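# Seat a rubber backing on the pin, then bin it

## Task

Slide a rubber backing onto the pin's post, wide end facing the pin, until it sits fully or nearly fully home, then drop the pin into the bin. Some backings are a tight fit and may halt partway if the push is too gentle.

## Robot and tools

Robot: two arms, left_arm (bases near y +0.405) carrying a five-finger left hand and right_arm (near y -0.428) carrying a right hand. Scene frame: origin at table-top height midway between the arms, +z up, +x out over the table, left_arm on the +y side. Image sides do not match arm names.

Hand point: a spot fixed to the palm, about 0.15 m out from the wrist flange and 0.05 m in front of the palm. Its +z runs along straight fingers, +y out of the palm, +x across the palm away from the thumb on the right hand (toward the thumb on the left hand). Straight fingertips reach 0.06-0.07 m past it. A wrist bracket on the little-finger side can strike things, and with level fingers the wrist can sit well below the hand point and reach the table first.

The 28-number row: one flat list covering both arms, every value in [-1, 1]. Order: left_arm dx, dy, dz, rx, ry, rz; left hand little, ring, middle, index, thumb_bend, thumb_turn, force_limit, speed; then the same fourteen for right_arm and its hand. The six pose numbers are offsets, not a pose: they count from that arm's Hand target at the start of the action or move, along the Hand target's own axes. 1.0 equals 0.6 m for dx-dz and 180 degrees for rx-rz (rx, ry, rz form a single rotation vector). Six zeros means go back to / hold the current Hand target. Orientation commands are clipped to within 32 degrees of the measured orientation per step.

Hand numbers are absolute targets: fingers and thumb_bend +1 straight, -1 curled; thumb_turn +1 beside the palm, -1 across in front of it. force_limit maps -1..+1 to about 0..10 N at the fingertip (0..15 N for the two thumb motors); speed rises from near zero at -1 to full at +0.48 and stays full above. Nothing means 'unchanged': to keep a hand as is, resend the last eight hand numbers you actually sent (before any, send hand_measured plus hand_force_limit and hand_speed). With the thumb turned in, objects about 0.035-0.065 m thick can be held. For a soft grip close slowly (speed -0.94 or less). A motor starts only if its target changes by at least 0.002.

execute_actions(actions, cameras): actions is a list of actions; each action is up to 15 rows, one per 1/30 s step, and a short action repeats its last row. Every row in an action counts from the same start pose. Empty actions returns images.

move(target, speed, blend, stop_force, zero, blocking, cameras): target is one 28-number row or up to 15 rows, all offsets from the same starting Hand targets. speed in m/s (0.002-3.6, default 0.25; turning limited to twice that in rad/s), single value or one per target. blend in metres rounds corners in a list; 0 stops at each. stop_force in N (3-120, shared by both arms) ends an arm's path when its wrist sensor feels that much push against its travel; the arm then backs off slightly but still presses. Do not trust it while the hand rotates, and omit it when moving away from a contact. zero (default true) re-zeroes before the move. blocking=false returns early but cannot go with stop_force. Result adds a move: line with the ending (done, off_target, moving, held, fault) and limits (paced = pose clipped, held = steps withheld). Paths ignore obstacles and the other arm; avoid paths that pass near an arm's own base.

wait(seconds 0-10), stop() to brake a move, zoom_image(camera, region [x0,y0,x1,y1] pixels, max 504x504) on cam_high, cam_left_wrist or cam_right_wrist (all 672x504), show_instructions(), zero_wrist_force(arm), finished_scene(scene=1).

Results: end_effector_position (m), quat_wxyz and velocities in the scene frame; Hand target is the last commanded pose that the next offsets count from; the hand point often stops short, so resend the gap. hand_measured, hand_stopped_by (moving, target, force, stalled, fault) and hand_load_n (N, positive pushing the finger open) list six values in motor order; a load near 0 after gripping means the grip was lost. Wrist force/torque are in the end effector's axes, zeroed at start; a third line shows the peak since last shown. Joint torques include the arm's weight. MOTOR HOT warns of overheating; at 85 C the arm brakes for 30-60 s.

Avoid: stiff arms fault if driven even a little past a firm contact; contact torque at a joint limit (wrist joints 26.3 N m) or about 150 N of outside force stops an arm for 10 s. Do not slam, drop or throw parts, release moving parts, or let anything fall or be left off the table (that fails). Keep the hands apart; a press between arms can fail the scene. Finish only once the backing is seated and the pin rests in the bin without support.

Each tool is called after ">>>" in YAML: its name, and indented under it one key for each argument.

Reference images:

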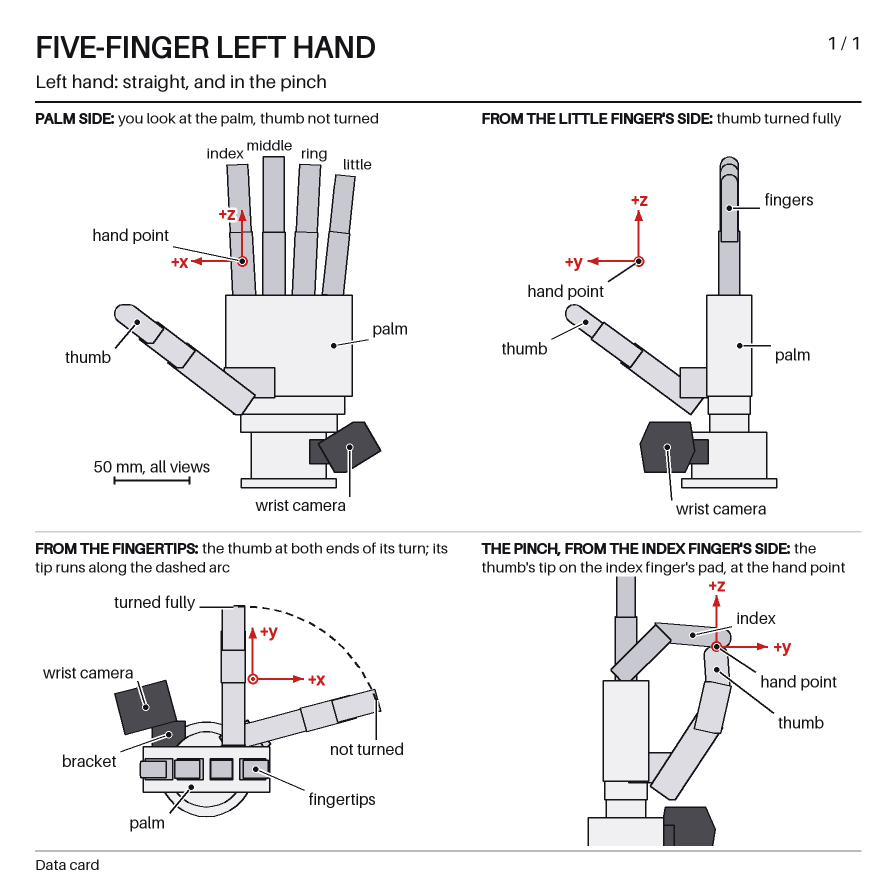

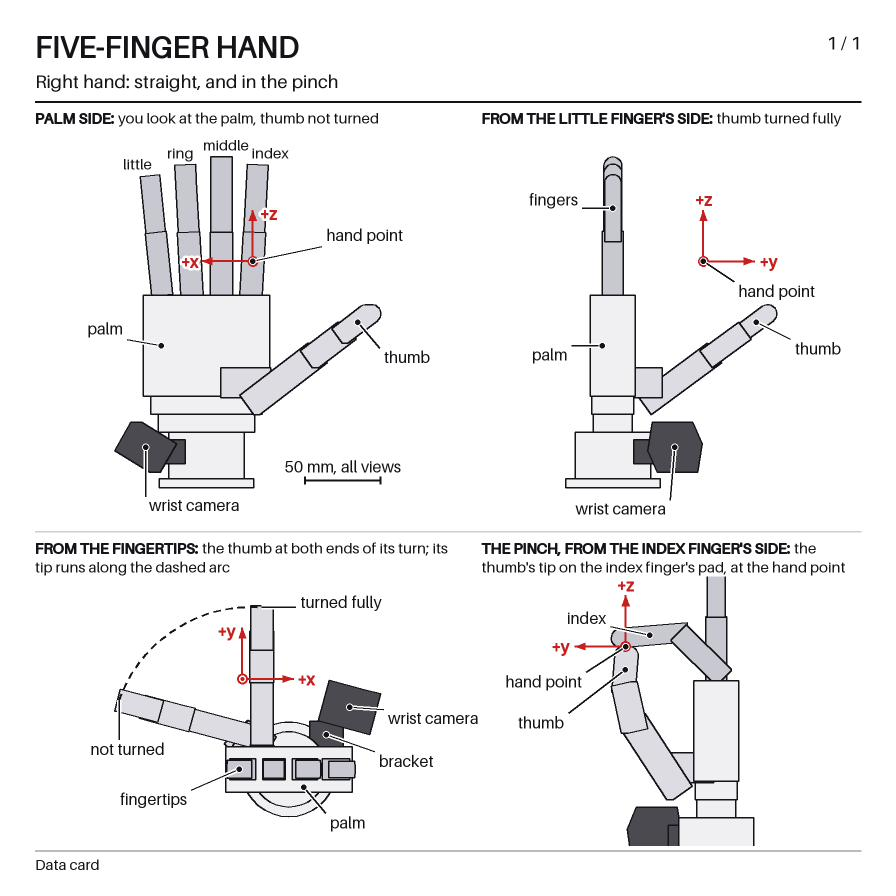

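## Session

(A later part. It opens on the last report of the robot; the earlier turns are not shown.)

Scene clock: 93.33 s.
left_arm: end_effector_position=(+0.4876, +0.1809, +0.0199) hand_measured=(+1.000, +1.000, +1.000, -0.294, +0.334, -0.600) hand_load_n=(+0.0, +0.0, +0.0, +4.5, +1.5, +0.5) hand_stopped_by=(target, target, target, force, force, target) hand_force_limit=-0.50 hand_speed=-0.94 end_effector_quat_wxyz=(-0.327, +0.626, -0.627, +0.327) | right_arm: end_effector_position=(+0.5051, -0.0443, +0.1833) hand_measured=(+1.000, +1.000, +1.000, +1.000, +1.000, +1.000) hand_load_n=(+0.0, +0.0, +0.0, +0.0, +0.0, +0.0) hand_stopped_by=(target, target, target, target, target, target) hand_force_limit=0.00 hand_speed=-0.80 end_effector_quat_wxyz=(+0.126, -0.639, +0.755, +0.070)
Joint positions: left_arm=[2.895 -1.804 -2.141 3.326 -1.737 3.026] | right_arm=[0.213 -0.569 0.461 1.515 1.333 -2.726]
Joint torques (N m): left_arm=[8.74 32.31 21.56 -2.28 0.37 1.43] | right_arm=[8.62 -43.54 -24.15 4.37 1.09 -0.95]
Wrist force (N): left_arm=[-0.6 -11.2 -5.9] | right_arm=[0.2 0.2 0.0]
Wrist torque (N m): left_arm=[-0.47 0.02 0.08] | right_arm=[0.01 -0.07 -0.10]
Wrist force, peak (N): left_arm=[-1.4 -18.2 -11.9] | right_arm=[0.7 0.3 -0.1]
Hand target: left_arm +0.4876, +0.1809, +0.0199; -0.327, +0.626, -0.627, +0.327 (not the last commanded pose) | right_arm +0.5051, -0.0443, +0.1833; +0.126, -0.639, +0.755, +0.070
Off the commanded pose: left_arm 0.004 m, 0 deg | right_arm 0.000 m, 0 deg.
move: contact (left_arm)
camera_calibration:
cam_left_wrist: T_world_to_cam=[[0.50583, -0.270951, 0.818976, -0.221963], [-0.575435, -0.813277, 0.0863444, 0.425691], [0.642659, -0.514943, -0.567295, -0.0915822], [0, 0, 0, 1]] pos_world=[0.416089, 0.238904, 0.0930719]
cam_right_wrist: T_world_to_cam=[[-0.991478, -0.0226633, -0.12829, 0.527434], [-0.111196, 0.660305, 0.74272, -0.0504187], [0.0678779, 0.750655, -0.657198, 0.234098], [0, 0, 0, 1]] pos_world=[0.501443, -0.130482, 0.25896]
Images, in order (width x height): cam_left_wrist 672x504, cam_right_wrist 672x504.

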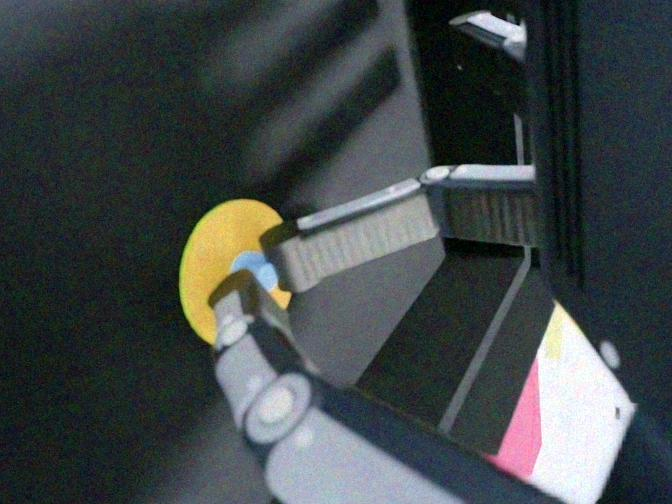

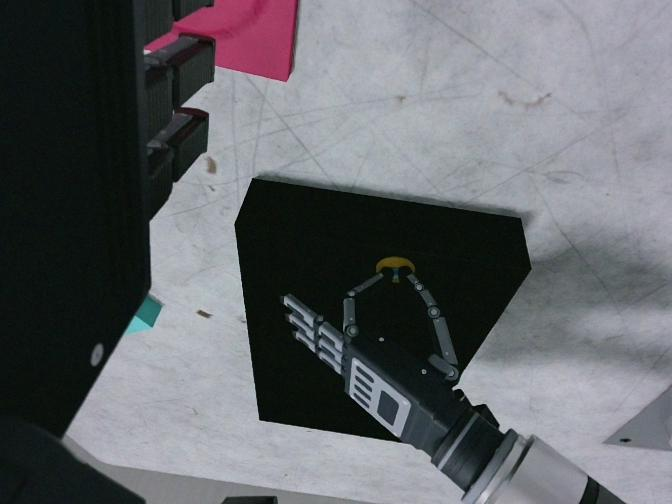

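>>> zoom_image:
  camera: "cam_left_wrist"
  region: [220, 240, 300, 320]

>>> zoom_image:
  camera: "cam_right_wrist"
  region: [383, 260, 408, 285]

Scaled by 6.300 from the camera's 672x504 image, which has a finer 960x720 frame.

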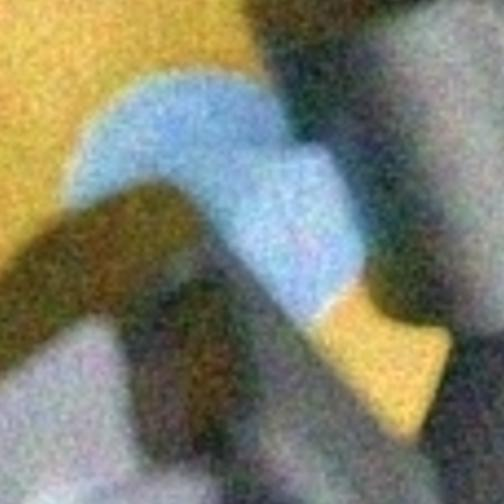

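Scaled by 20.160 from the camera's 672x504 image, which has a finer 960x720 frame.

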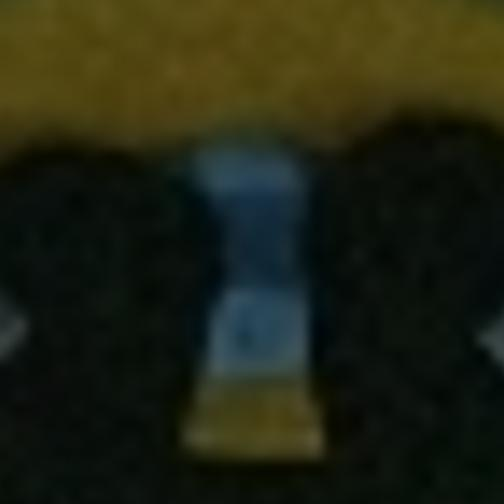

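>>> move:
  target: [0,0.0082,0.0057,0,0,0,1,1,1,-0.5,0.1,-0.6,-0.5,-0.94,0,0,0,0,0,0,1,1,1,1,1,1,0,-0.8]
  speed: 0.006
  stop_force: 8
  cameras: ["cam_left_wrist", "cam_right_wrist"]

>>> zoom_image:
  camera: "cam_right_wrist"
  region: [383, 260, 408, 285]

>>> zoom_image:
  camera: "cam_left_wrist"
  region: [220, 240, 300, 320]

Scene clock: 96.63 s.
left_arm: end_effector_position=(+0.4877, +0.1808, +0.0196) hand_measured=(+1.000, +1.000, +1.000, -0.294, +0.334, -0.600) hand_load_n=(+0.0, +0.0, +0.0, +3.5, +2.0, +0.0) hand_stopped_by=(target, target, target, force, force, target) hand_force_limit=-0.50 hand_speed=-0.94 end_effector_quat_wxyz=(-0.327, +0.626, -0.627, +0.327) | right_arm: end_effector_position=(+0.5051, -0.0443, +0.1833) hand_measured=(+1.000, +1.000, +1.000, +1.000, +1.000, +1.000) hand_load_n=(+0.0, +0.0, +0.0, +0.0, -0.5, +0.0) hand_stopped_by=(target, target, target, target, target, target) hand_force_limit=0.00 hand_speed=-0.80 end_effector_quat_wxyz=(+0.126, -0.639, +0.755, +0.070)
Joint positions: left_arm=[2.895 -1.805 -2.142 3.327 -1.737 3.026] | right_arm=[0.213 -0.569 0.461 1.515 1.333 -2.726]
Joint torques (N m): left_arm=[7.26 29.46 20.16 -1.74 -0.15 1.56] | right_arm=[8.74 -44.15 -24.82 4.29 0.93 -0.83]
Wrist force (N): left_arm=[-1.4 -16.0 -13.6] | right_arm=[0.4 -0.3 0.0]
Wrist torque (N m): left_arm=[-0.74 0.03 0.11] | right_arm=[-0.07 -0.09 -0.10]
Wrist force, peak (N): left_arm=[-1.5 -21.2 -16.9] | right_arm=[0.6 0.1 0.1]
Hand target: left_arm +0.4878, +0.1808, +0.0196; -0.327, +0.626, -0.627, +0.327 (not the last commanded pose) | right_arm +0.5051, -0.0443, +0.1833; +0.126, -0.639, +0.755, +0.070
Off the commanded pose: left_arm 0.006 m, 0 deg | right_arm 0.000 m, 0 deg.
move: contact (left_arm)
camera_calibration:
cam_left_wrist: T_world_to_cam=[[0.505336, -0.270971, 0.819275, -0.22158], [-0.575512, -0.813259, 0.0859999, 0.425819], [0.642979, -0.514961, -0.566915, -0.0921527], [0, 0, 0, 1]] pos_world=[0.416289, 0.238804, 0.0926719]
cam_right_wrist: T_world_to_cam=[[-0.991478, -0.0226633, -0.12829, 0.527434], [-0.111196, 0.660305, 0.74272, -0.0504187], [0.0678779, 0.750655, -0.657198, 0.234098], [0, 0, 0, 1]] pos_world=[0.501443, -0.130482, 0.25896]
Images, in order (width x height): cam_left_wrist 672x504, cam_right_wrist 672x504.

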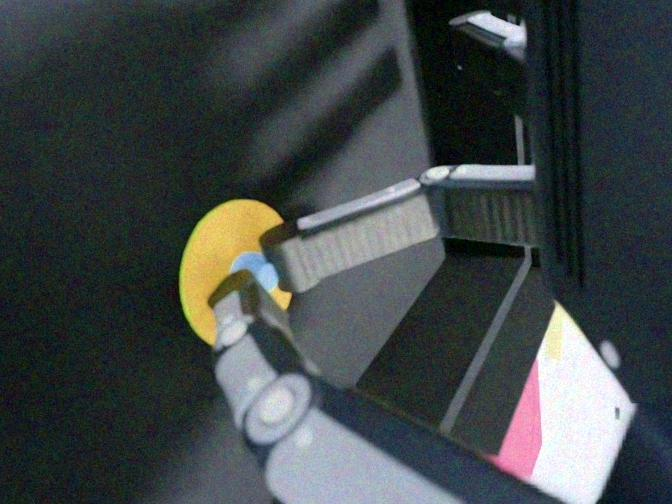

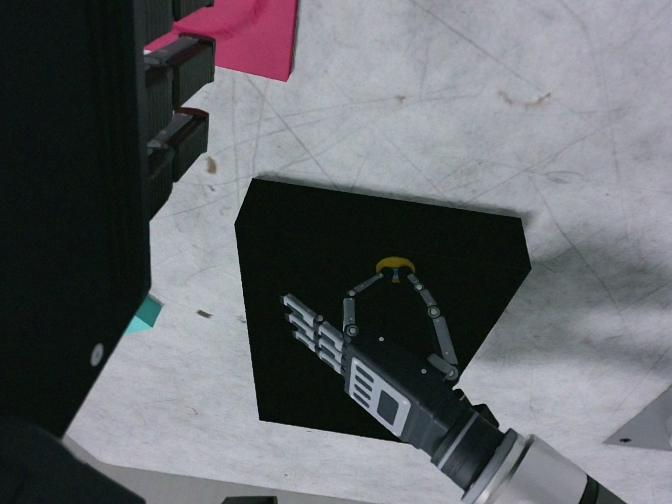

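Scaled by 20.160 from the camera's 672x504 image, which has a finer 960x720 frame.

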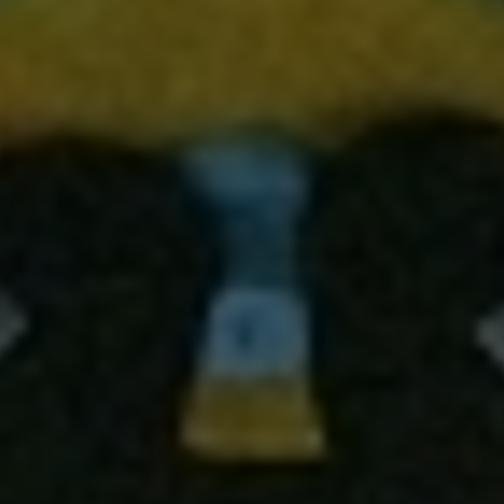

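Scaled by 6.300 from the camera's 672x504 image, which has a finer 960x720 frame.

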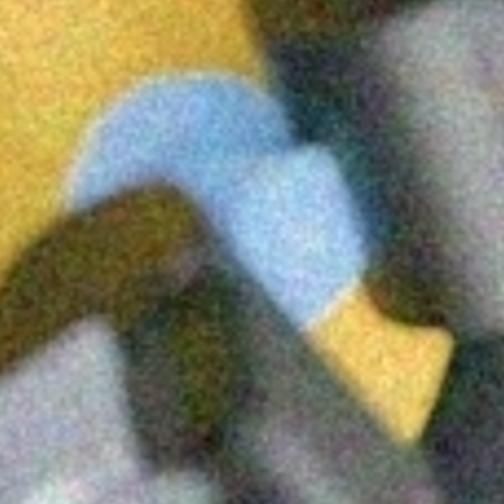

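>>> move:
  target: [0,-0.0341,-0.0239,0,0,0,1,1,1,-0.5,0.1,-0.6,-0.5,-0.94,0,0,0,0,0,0,1,1,1,1,1,1,0,-0.8]
  speed: 0.03
  cameras: ["cam_left_wrist", "cam_right_wrist"]

>>> zoom_image:
  camera: "cam_right_wrist"
  region: [370, 250, 425, 305]

>>> zoom_image:
  camera: "cam_left_wrist"
  region: [170, 190, 310, 330]

Scene clock: 98.50 s.
left_arm: end_effector_position=(+0.4877, +0.1808, +0.0445) hand_measured=(+1.000, +1.000, +1.000, -0.294, +0.334, -0.600) hand_load_n=(+0.0, +0.0, +0.0, +4.5, +4.0, +0.0) hand_stopped_by=(target, target, target, force, force, target) hand_force_limit=-0.50 hand_speed=-0.94 end_effector_quat_wxyz=(-0.327, +0.626, -0.627, +0.327) | right_arm: end_effector_position=(+0.5051, -0.0443, +0.1833) hand_measured=(+1.000, +1.000, +1.000, +1.000, +1.000, +1.000) hand_load_n=(+0.0, +0.0, +0.0, +0.0, +0.0, +0.0) hand_stopped_by=(target, target, target, target, target, target) hand_force_limit=0.00 hand_speed=-0.80 end_effector_quat_wxyz=(+0.126, -0.639, +0.755, +0.070)
Joint positions: left_arm=[2.895 -1.757 -2.116 3.254 -1.737 3.026] | right_arm=[0.213 -0.569 0.461 1.515 1.333 -2.726]
Joint torques (N m): left_arm=[-10.42 36.31 26.43 -1.18 -1.65 -2.28] | right_arm=[9.31 -41.53 -24.92 4.38 0.94 -1.04]
Wrist force (N): left_arm=[-0.2 -0.7 -0.1] | right_arm=[0.2 0.1 0.0]
Wrist torque (N m): left_arm=[-0.08 0.01 0.04] | right_arm=[-0.01 -0.07 -0.10]
Wrist force, peak (N): left_arm=[-1.3 -16.0 -13.7] | right_arm=[0.6 -0.2 0.2]
Hand target: left_arm +0.4877, +0.1808, +0.0446; -0.327, +0.626, -0.627, +0.327 | right_arm +0.5051, -0.0443, +0.1833; +0.126, -0.639, +0.755, +0.070
Off the commanded pose: left_arm 0.000 m, 0 deg | right_arm 0.000 m, 0 deg.
move: done
camera_calibration:
cam_left_wrist: T_world_to_cam=[[0.505336, -0.270971, 0.819275, -0.24193], [-0.575512, -0.813259, 0.0859999, 0.42362], [0.642979, -0.514961, -0.566915, -0.0779722], [0, 0, 0, 1]] pos_world=[0.416189, 0.238804, 0.117572]
cam_right_wrist: T_world_to_cam=[[-0.991478, -0.0226633, -0.12829, 0.527434], [-0.111196, 0.660305, 0.74272, -0.0504187], [0.0678779, 0.750655, -0.657198, 0.234098], [0, 0, 0, 1]] pos_world=[0.501443, -0.130482, 0.25896]
Images, in order (width x height): cam_left_wrist 672x504, cam_right_wrist 672x504.

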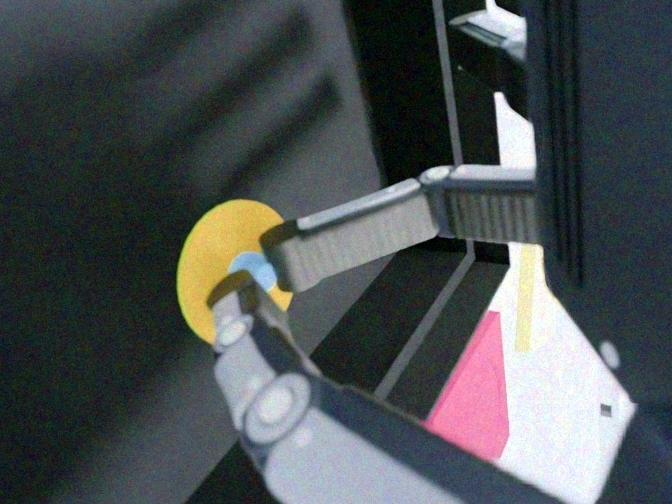

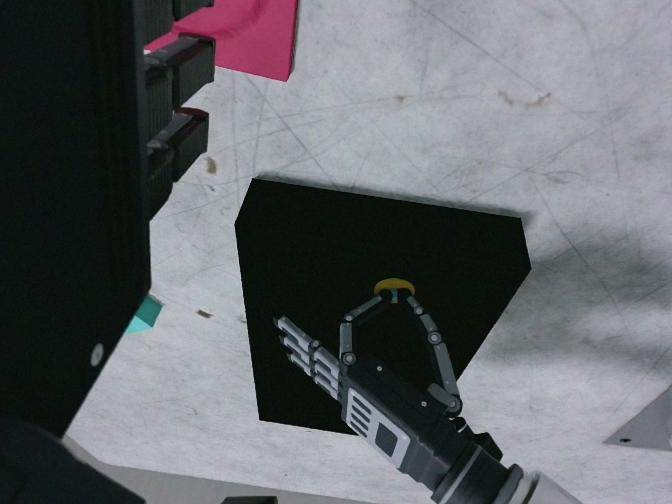

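Scaled by 9.164 from the camera's 672x504 image, which has a finer 960x720 frame.

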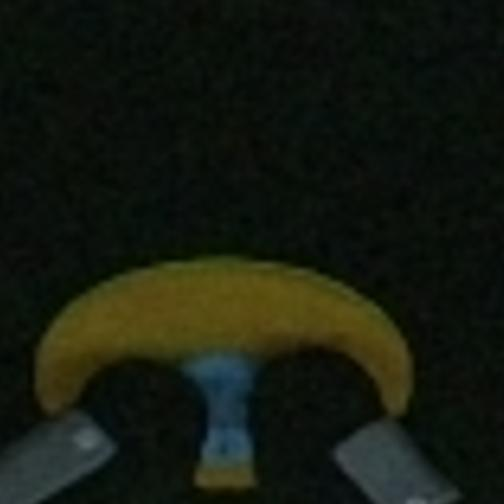

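Scaled by 3.600 from the camera's 672x504 image, which has a finer 960x720 frame.

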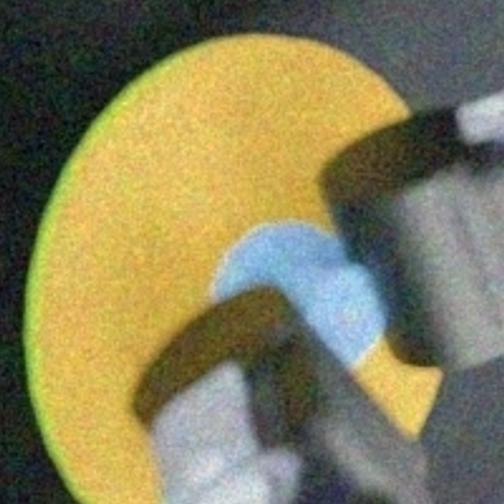

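>>> zoom_image:
  camera: "cam_left_wrist"
  region: [235, 245, 295, 305]

>>> zoom_image:
  camera: "cam_right_wrist"
  region: [382, 283, 407, 308]

Scaled by 8.400 from the camera's 672x504 image, which has a finer 960x720 frame.

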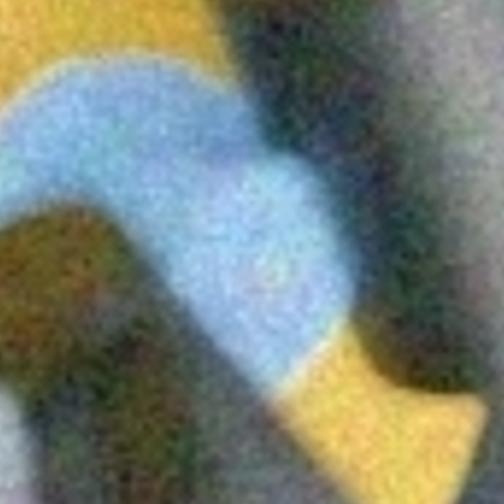

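Scaled by 20.160 from the camera's 672x504 image, which has a finer 960x720 frame.

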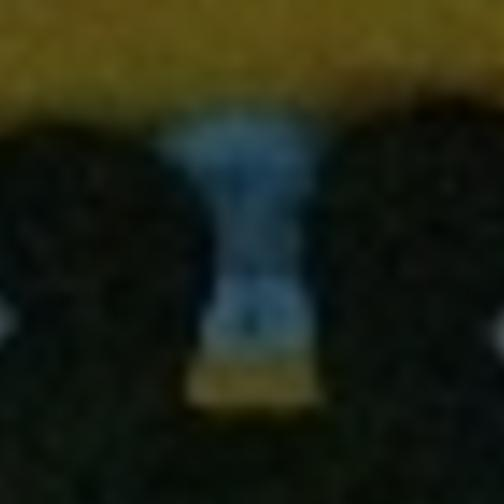

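>>> move:
  target: [0.0667,-0.2259,-0.1583,0,0,0,1,1,1,-0.5,0.1,-0.6,-0.5,-0.94,0,0,0,0,0,0,1,1,1,1,1,1,0,-0.8]
  speed: 0.12
  cameras: ["cam_left_wrist", "cam_right_wrist"]

>>> zoom_image:
  camera: "cam_right_wrist"
  region: [365, 420, 445, 500]

Scene clock: 107.67 s.
left_arm: end_effector_position=(+0.4873, +0.1406, +0.2100) hand_measured=(+1.000, +1.000, +1.000, -0.294, +0.334, -0.600) hand_load_n=(+0.0, +0.0, +0.0, +4.5, +4.0, +0.0) hand_stopped_by=(target, target, target, force, force, target) hand_force_limit=-0.50 hand_speed=-0.94 end_effector_quat_wxyz=(-0.327, +0.626, -0.627, +0.327) | right_arm: end_effector_position=(+0.5051, -0.0443, +0.1833) hand_measured=(+1.000, +1.000, +1.000, +1.000, +1.000, +1.000) hand_load_n=(+0.0, +0.0, +0.5, +0.0, +0.0, +0.0) hand_stopped_by=(target, target, target, target, target, target) hand_force_limit=0.00 hand_speed=-0.80 end_effector_quat_wxyz=(+0.126, -0.639, +0.755, +0.070)
Joint positions: left_arm=[2.775 -1.617 -1.794 2.777 -1.834 2.954] | right_arm=[0.213 -0.569 0.461 1.515 1.333 -2.726]
Joint torques (N m): left_arm=[-10.58 12.63 29.77 -1.4 -1.73 -2.57] | right_arm=[8.11 -42.89 -24.63 4.3 0.91 -1]
Wrist force (N): left_arm=[0.0 -0.3 0.0] | right_arm=[0.2 0.1 0.0]
Wrist torque (N m): left_arm=[-0.02 -0.02 0.05] | right_arm=[-0.02 -0.07 -0.11]
Wrist force, peak (N): left_arm=[0.2 -0.8 -0.3] | right_arm=[0.7 -0.1 0.1]
Hand target: left_arm +0.4873, +0.1405, +0.2101; -0.327, +0.626, -0.627, +0.327 | right_arm +0.5051, -0.0443, +0.1833; +0.126, -0.639, +0.755, +0.070
Off the commanded pose: left_arm 0.000 m, 0 deg | right_arm 0.000 m, 0 deg.
move: done
camera_calibration:
cam_left_wrist: T_world_to_cam=[[0.50518, -0.270847, 0.819412, -0.388209], [-0.575539, -0.813237, 0.0860224, 0.376465], [0.643077, -0.51506, -0.566714, -0.00467012], [0, 0, 0, 1]] pos_world=[0.415789, 0.198604, 0.283072]
cam_right_wrist: T_world_to_cam=[[-0.991478, -0.0226633, -0.12829, 0.527434], [-0.111196, 0.660305, 0.74272, -0.0504187], [0.0678779, 0.750655, -0.657198, 0.234098], [0, 0, 0, 1]] pos_world=[0.501443, -0.130482, 0.25896]
Images, in order (width x height): cam_left_wrist 672x504, cam_right_wrist 672x504.

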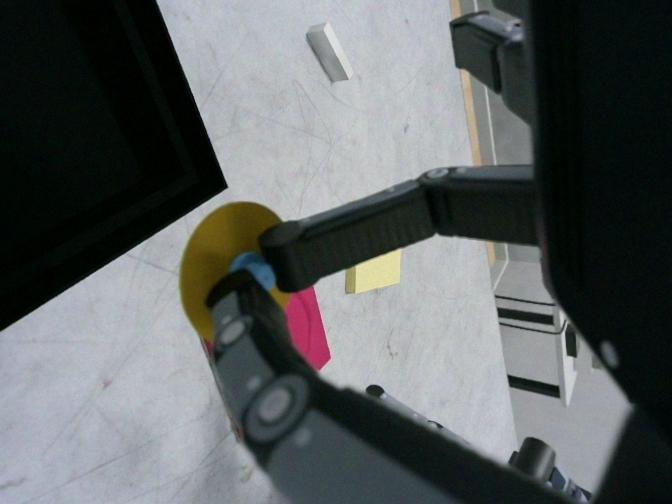

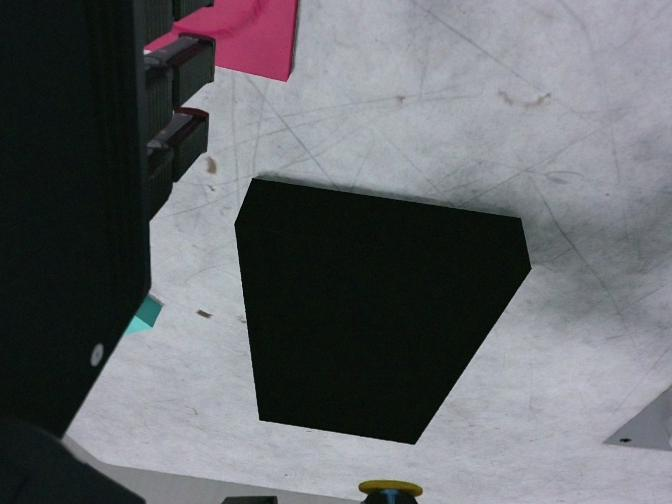

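Scaled by 6.300 from the camera's 672x504 image, which has a finer 960x720 frame.

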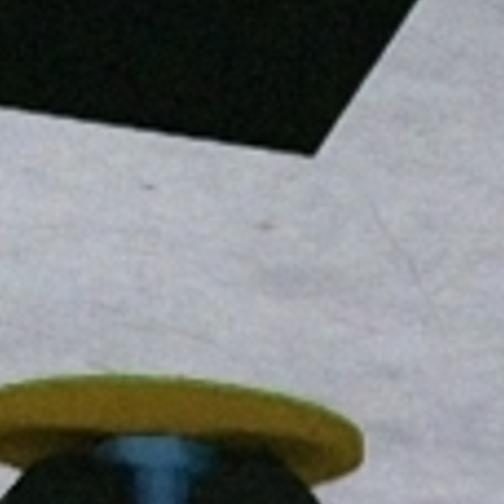

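>>> zoom_image:
  camera: "cam_right_wrist"
  region: [370, 474, 410, 504]

>>> zoom_image:
  camera: "cam_left_wrist"
  region: [170, 190, 310, 330]

Scaled by 12.600 from the camera's 672x504 image, which has a finer 960x720 frame.

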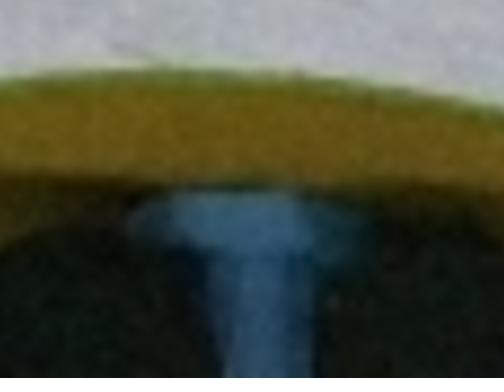

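Scaled by 3.600 from the camera's 672x504 image, which has a finer 960x720 frame.

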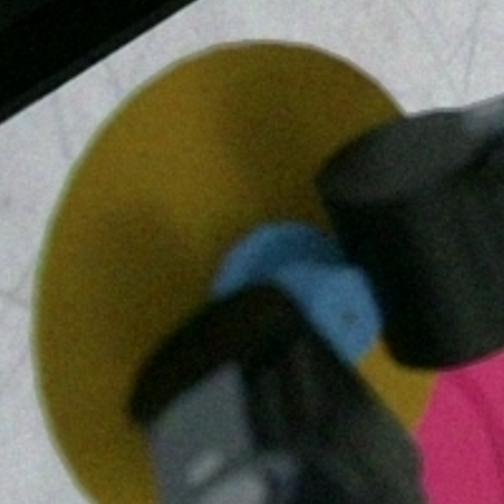

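>>> move:
  target:
    - [0.0667,0,0,0,0,0,1,1,1,-0.5,0.1,-0.6,-0.5,-0.94,0.9923,0.3302,-0.6508,0,0,0,1,1,1,1,1,1,0,-0.8]
    - [0.6875,0.1045,0.0543,0.1815,0.1068,0.0357,1,1,1,-0.5,0.1,-0.6,-0.5,-0.94,0.9923,0.3302,-0.6508,0,0,0,1,1,1,1,1,1,0,-0.8]
  speed: [0.4, 0.2]
  blend: [0.03, 0]
  cameras: ["all"]

Scene clock: 120.20 s.
left_arm: end_effector_position=(+0.4778, -0.2717, +0.1394) hand_measured=(+1.000, +1.000, +1.000, -0.294, +0.334, -0.600) hand_load_n=(+0.0, +0.0, +0.0, +4.0, +4.0, +0.0) hand_stopped_by=(target, target, target, force, force, target) hand_force_limit=-0.50 hand_speed=-0.94 end_effector_quat_wxyz=(+0.399, -0.412, +0.589, -0.569) end_effector_velocity=(+0.001, -0.001, +0.000) end_effector_angular_velocity=(+0.003, -0.003, +0.000) | right_arm: end_effector_position=(+0.1810, -0.6785, +0.3808) hand_measured=(+1.000, +1.000, +1.000, +1.000, +1.000, +1.000) hand_load_n=(+0.0, +0.0, +0.0, +0.0, +0.0, +0.0) hand_stopped_by=(target, target, target, target, target, target) hand_force_limit=0.00 hand_speed=-0.80 end_effector_quat_wxyz=(+0.126, -0.639, +0.755, +0.070)
Joint positions: left_arm=[2.118 -2.209 -1.457 3.624 -2.2 3.119] | right_arm=[-1.225 -1.24 1.166 1.864 1.381 -4.204]
Joint velocities: left_arm=[0 -0.003 0.004 0.002 0 0.005] | right_arm=[within noise]
Joint torques (N m): left_arm=[-10.12 31.54 29.5 2.72 0.83 2.76] | right_arm=[-7.64 -20.45 -25.01 4.96 1.34 -1.39]
Wrist force (N): left_arm=[-0.1 -0.5 -0.5] | right_arm=[-0.2 -0.1 -1.1]
Wrist torque (N m): left_arm=[-0.04 -0.08 -0.12] | right_arm=[0.01 0.01 0.03]
Wrist force, peak (N): left_arm=[-0.9 -0.5 -0.2] | right_arm=[1.3 0.6 -1.0]
Hand target: left_arm +0.4778, -0.2719, +0.1394; +0.399, -0.412, +0.589, -0.569 | right_arm +0.1810, -0.6785, +0.3808; +0.126, -0.639, +0.755, +0.070
Off the commanded pose: left_arm 0.000 m, 0 deg | right_arm 0.000 m, 0 deg.
move: done
camera_calibration:
cam_left_wrist: T_world_to_cam=[[-0.113281, -0.247286, 0.962298, -0.155318], [-0.77624, -0.582524, -0.241073, 0.246036], [0.620176, -0.774284, -0.125964, -0.371795], [0, 0, 0, 1]] pos_world=[0.403967, -0.182961, 0.161942]
cam_right_wrist: T_world_to_cam=[[-0.991478, -0.0226633, -0.12829, 0.217063], [-0.111196, 0.660305, 0.74272, 0.185555], [0.0678779, 0.750655, -0.657198, 0.861884], [0, 0, 0, 1]] pos_world=[0.177343, -0.764582, 0.45646]

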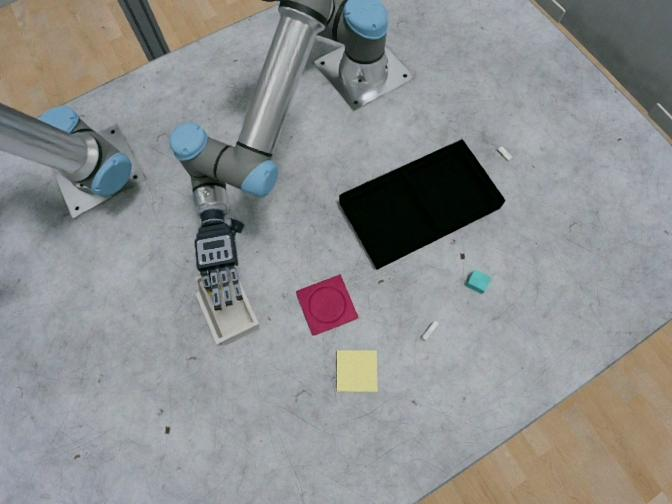

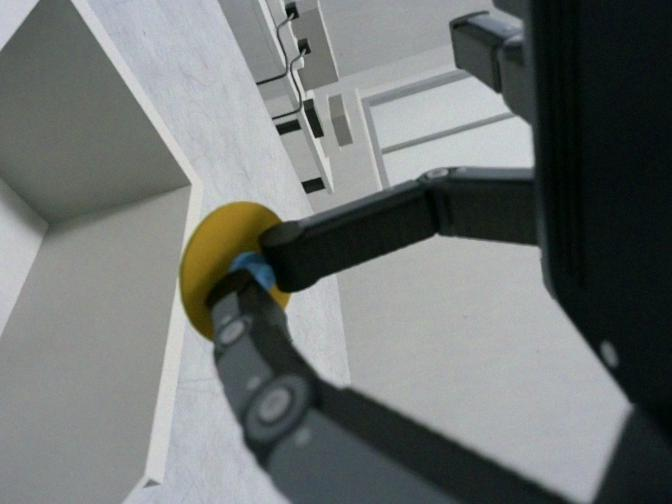

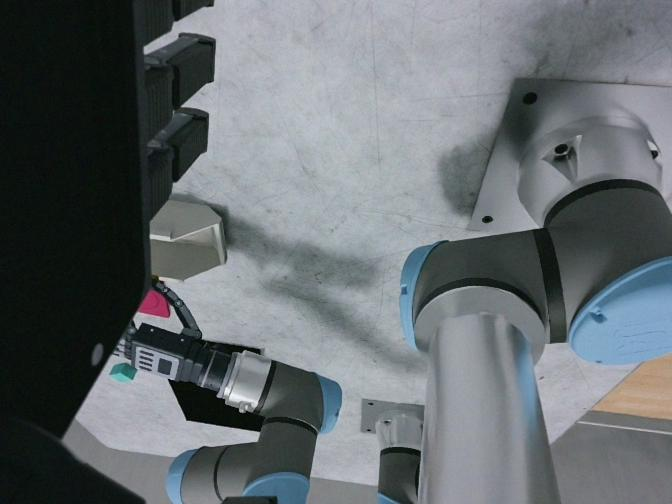

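>>> move:
  target: [0,0.1716,0.006,0,0,0,1,1,1,-0.5,0.1,-0.6,-0.5,-0.94,0,0,0,0,0,0,1,1,1,1,1,1,0,-0.8]
  speed: 0.06
  stop_force: 3
  cameras: ["all"]

Scene clock: 124.53 s.
left_arm: end_effector_position=(+0.4780, -0.2717, +0.0364) hand_measured=(+1.000, +1.000, +1.000, -0.294, +0.334, -0.600) hand_load_n=(+0.0, -0.5, +0.0, +4.0, +4.0, +0.0) hand_stopped_by=(target, target, target, force, force, target) hand_force_limit=-0.50 hand_speed=-0.94 end_effector_quat_wxyz=(+0.399, -0.412, +0.589, -0.569) | right_arm: end_effector_position=(+0.1810, -0.6785, +0.3808) hand_measured=(+1.000, +1.000, +1.000, +1.000, +1.000, +1.000) hand_load_n=(+0.0, +0.0, +0.0, +0.0, +0.0, +0.0) hand_stopped_by=(target, target, target, target, target, target) hand_force_limit=0.00 hand_speed=-0.80 end_effector_quat_wxyz=(+0.126, -0.639, +0.755, +0.070)
Joint positions: left_arm=[2.119 -2.351 -1.514 3.825 -2.2 3.119] | right_arm=[-1.225 -1.24 1.166 1.864 1.381 -4.204]
Joint torques (N m): left_arm=[10.06 33.92 5.42 2.69 0.91 2.78] | right_arm=[-8.64 -20.72 -25.06 4.95 1.58 -1.29]
Wrist force (N): left_arm=[-0.2 -0.8 -0.4] | right_arm=[0.1 -0.2 -0.8]
Wrist torque (N m): left_arm=[-0.09 -0.06 -0.11] | right_arm=[-0.01 -0.04 0.05]
Wrist force, peak (N): left_arm=[-0.6 -0.5 -0.7] | right_arm=[-0.2 -0.3 -1.2]
Hand target: left_arm +0.4780, -0.2717, +0.0364; +0.399, -0.412, +0.589, -0.569 | right_arm +0.1810, -0.6785, +0.3808; +0.126, -0.639, +0.755, +0.070
Off the commanded pose: left_arm 0.000 m, 0 deg | right_arm 0.000 m, 0 deg.
move: done
camera_calibration:
cam_left_wrist: T_world_to_cam=[[-0.113592, -0.247237, 0.962274, -0.0559597], [-0.776271, -0.582402, -0.241271, 0.221402], [0.620081, -0.774392, -0.125767, -0.385038], [0, 0, 0, 1]] pos_world=[0.404266, -0.183061, 0.0588414]
cam_right_wrist: T_world_to_cam=[[-0.991478, -0.0226633, -0.12829, 0.217063], [-0.111196, 0.660305, 0.74272, 0.185555], [0.0678779, 0.750655, -0.657198, 0.861884], [0, 0, 0, 1]] pos_world=[0.177343, -0.764582, 0.45646]

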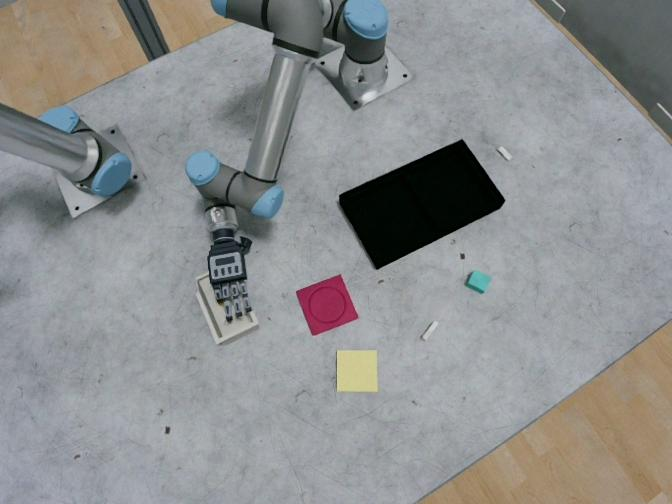

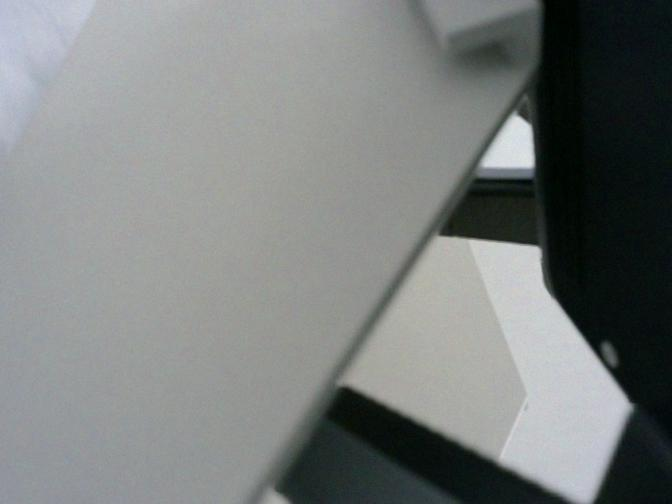

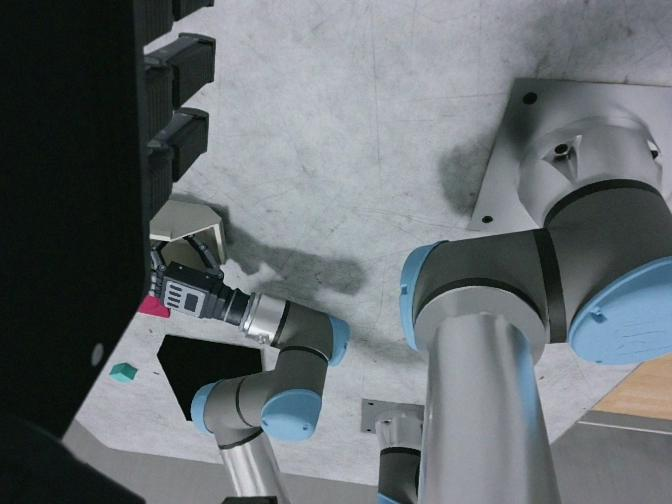

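>>> zoom_image:
  camera: "cam_high"
  region: [180, 230, 290, 350]

>>> zoom_image:
  camera: "cam_right_wrist"
  region: [140, 180, 290, 330]

Scaled by 4.200 from the camera's 672x504 image, which has a finer 960x720 frame.

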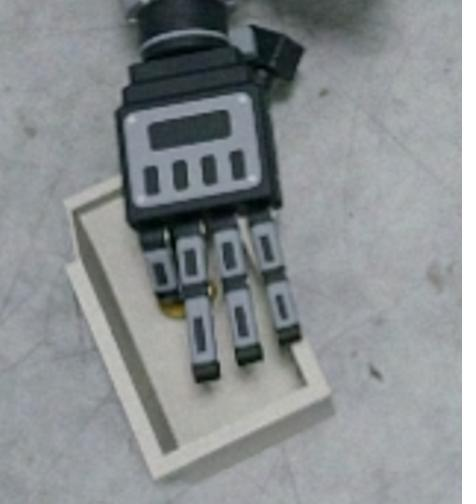

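Scaled by 3.360 from the camera's 672x504 image, which has a finer 960x720 frame.

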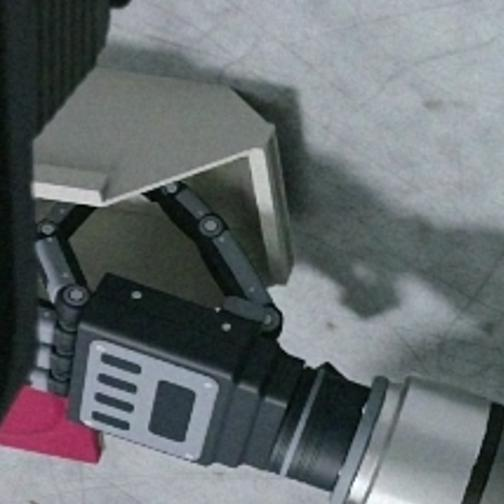

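>>> move:
  target: [0,0.025,0.0009,0,0,0,1,1,1,-0.5,0.1,-0.6,-0.5,-0.94,0,0,0,0,0,0,1,1,1,1,1,1,0,-0.8]
  speed: 0.01
  stop_force: 3
  cameras: ["cam_high", "cam_right_wrist"]

>>> zoom_image:
  camera: "cam_high"
  region: [180, 230, 290, 350]

Scene clock: 127.07 s.
left_arm: end_effector_position=(+0.4781, -0.2717, +0.0333) hand_measured=(+1.000, +1.000, +1.000, -0.294, +0.334, -0.600) hand_load_n=(+0.0, +0.0, +0.0, +6.5, +2.5, +0.0) hand_stopped_by=(target, target, target, force, force, target) hand_force_limit=-0.50 hand_speed=-0.94 end_effector_quat_wxyz=(+0.399, -0.412, +0.589, -0.569) | right_arm: end_effector_position=(+0.1810, -0.6785, +0.3808) hand_measured=(+1.000, +1.000, +1.000, +1.000, +1.000, +1.000) hand_load_n=(+0.0, +0.0, +0.0, +0.0, -0.5, +0.0) hand_stopped_by=(target, target, target, target, target, target) hand_force_limit=0.00 hand_speed=-0.80 end_effector_quat_wxyz=(+0.126, -0.639, +0.755, +0.070)
Joint positions: left_arm=[2.119 -2.356 -1.515 3.83 -2.199 3.119] | right_arm=[-1.225 -1.24 1.166 1.864 1.381 -4.204]
Joint torques (N m): left_arm=[6.93 58.14 24.88 -0.68 0.35 2.22] | right_arm=[-6.67 -20.49 -24.83 4.9 1.46 -1.22]
Wrist force (N): left_arm=[0.2 -4.1 0.1] | right_arm=[-0.1 -0.2 -1.0]
Wrist torque (N m): left_arm=[-0.18 -0.08 -0.10] | right_arm=[0.01 0.00 0.04]
Wrist force, peak (N): left_arm=[0.3 -5.9 0.6] | right_arm=[-0.2 -0.3 -1.1]
Hand target: left_arm +0.4781, -0.2717, +0.0333; +0.399, -0.412, +0.589, -0.569 (not the last commanded pose) | right_arm +0.1810, -0.6785, +0.3808; +0.126, -0.639, +0.755, +0.070
Off the commanded pose: left_arm 0.012 m, 0 deg | right_arm 0.000 m, 0 deg.
move: contact (left_arm)
camera_calibration:
cam_right_wrist: T_world_to_cam=[[-0.991478, -0.0226633, -0.12829, 0.217063], [-0.111196, 0.660305, 0.74272, 0.185555], [0.0678779, 0.750655, -0.657198, 0.861884], [0, 0, 0, 1]] pos_world=[0.177343, -0.764582, 0.45646]
Images, in order (width x height): cam_high 672x504, cam_right_wrist 672x504.

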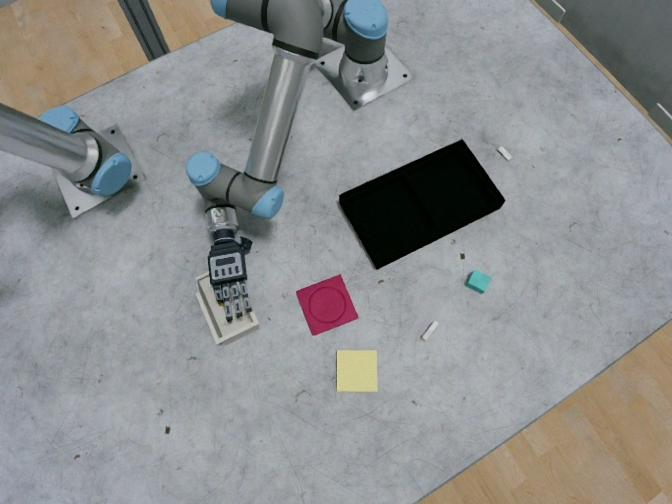

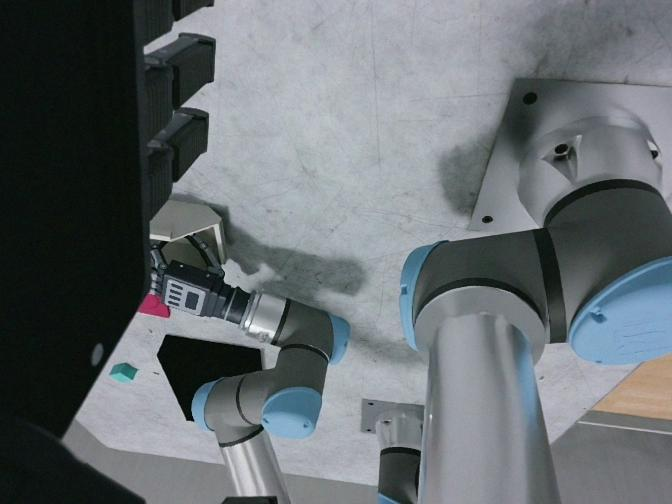

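Scaled by 4.200 from the camera's 672x504 image, which has a finer 960x720 frame.

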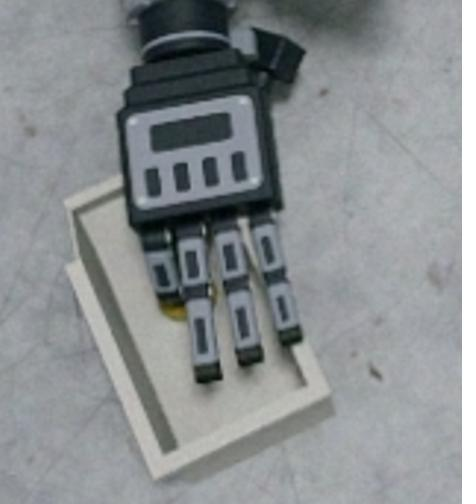

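>>> move:
  target: [0,0,0,0,0,0,1,1,1,0.3,0.1,-0.6,-0.5,-0.85,0,0,0,0,0,0,1,1,1,1,1,1,0,-0.8]
  speed: 0.05
  cameras: ["cam_high", "cam_right_wrist"]

>>> zoom_image:
  camera: "cam_high"
  region: [180, 230, 290, 350]

Scene clock: 130.00 s.
left_arm: end_effector_position=(+0.4781, -0.2717, +0.0333) hand_measured=(+1.000, +1.000, +1.000, +0.300, +0.334, -0.600) hand_load_n=(+0.0, +0.0, +0.0, +0.0, +0.0, +0.0) hand_stopped_by=(target, target, target, target, force, target) hand_force_limit=-0.50 hand_speed=-0.85 end_effector_quat_wxyz=(+0.399, -0.412, +0.589, -0.569) | right_arm: end_effector_position=(+0.1810, -0.6785, +0.3808) hand_measured=(+1.000, +1.000, +1.000, +1.000, +1.000, +1.000) hand_load_n=(+0.0, +0.0, +0.0, +0.0, +0.0, +0.0) hand_stopped_by=(target, target, target, target, target, target) hand_force_limit=0.00 hand_speed=-0.80 end_effector_quat_wxyz=(+0.126, -0.639, +0.755, +0.070)
Joint positions: left_arm=[2.119 -2.356 -1.515 3.83 -2.199 3.119] | right_arm=[-1.225 -1.24 1.166 1.864 1.381 -4.204]
Joint torques (N m): left_arm=[0.66 57.4 25.31 2.38 -0.68 2.37] | right_arm=[-7.61 -20.47 -24.33 4.99 1.42 -1.34]
Wrist force (N): left_arm=[0.0 -0.8 -0.3] | right_arm=[0.0 -0.6 -1.0]
Wrist torque (N m): left_arm=[-0.08 -0.09 -0.10] | right_arm=[-0.06 -0.02 0.03]
Wrist force, peak (N): left_arm=[0.4 -4.2 -0.1] | right_arm=[-0.1 -0.3 -1.2]
Hand target: left_arm +0.4781, -0.2717, +0.0333; +0.399, -0.412, +0.589, -0.569 | right_arm +0.1810, -0.6785, +0.3808; +0.126, -0.639, +0.755, +0.070
Off the commanded pose: left_arm 0.000 m, 0 deg | right_arm 0.000 m, 0 deg.
move: done
camera_calibration:
cam_right_wrist: T_world_to_cam=[[-0.991478, -0.0226633, -0.12829, 0.217063], [-0.111196, 0.660305, 0.74272, 0.185555], [0.0678779, 0.750655, -0.657198, 0.861884], [0, 0, 0, 1]] pos_world=[0.177343, -0.764582, 0.45646]
Images, in order (width x height): cam_high 672x504, cam_right_wrist 672x504.

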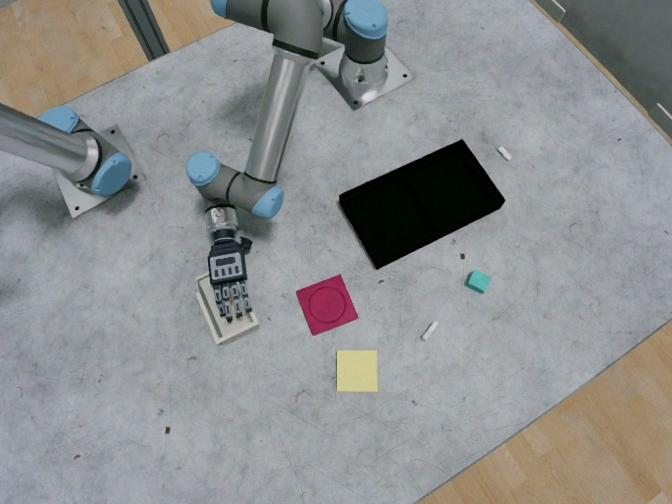

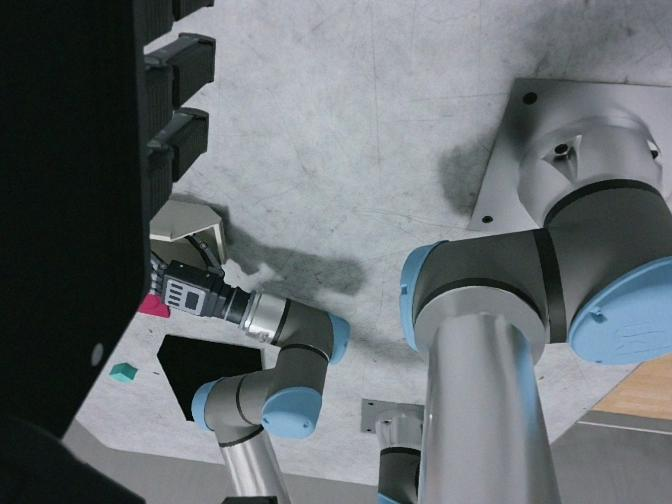

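Scaled by 4.200 from the camera's 672x504 image, which has a finer 960x720 frame.

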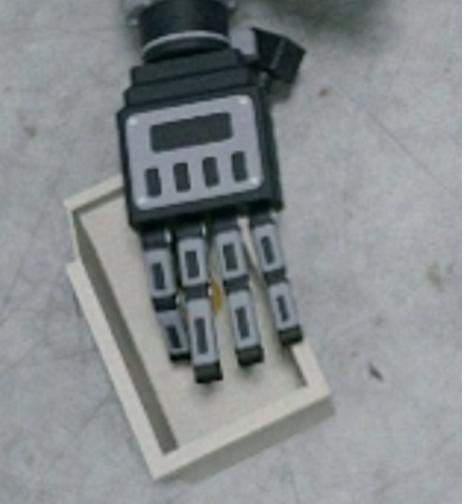

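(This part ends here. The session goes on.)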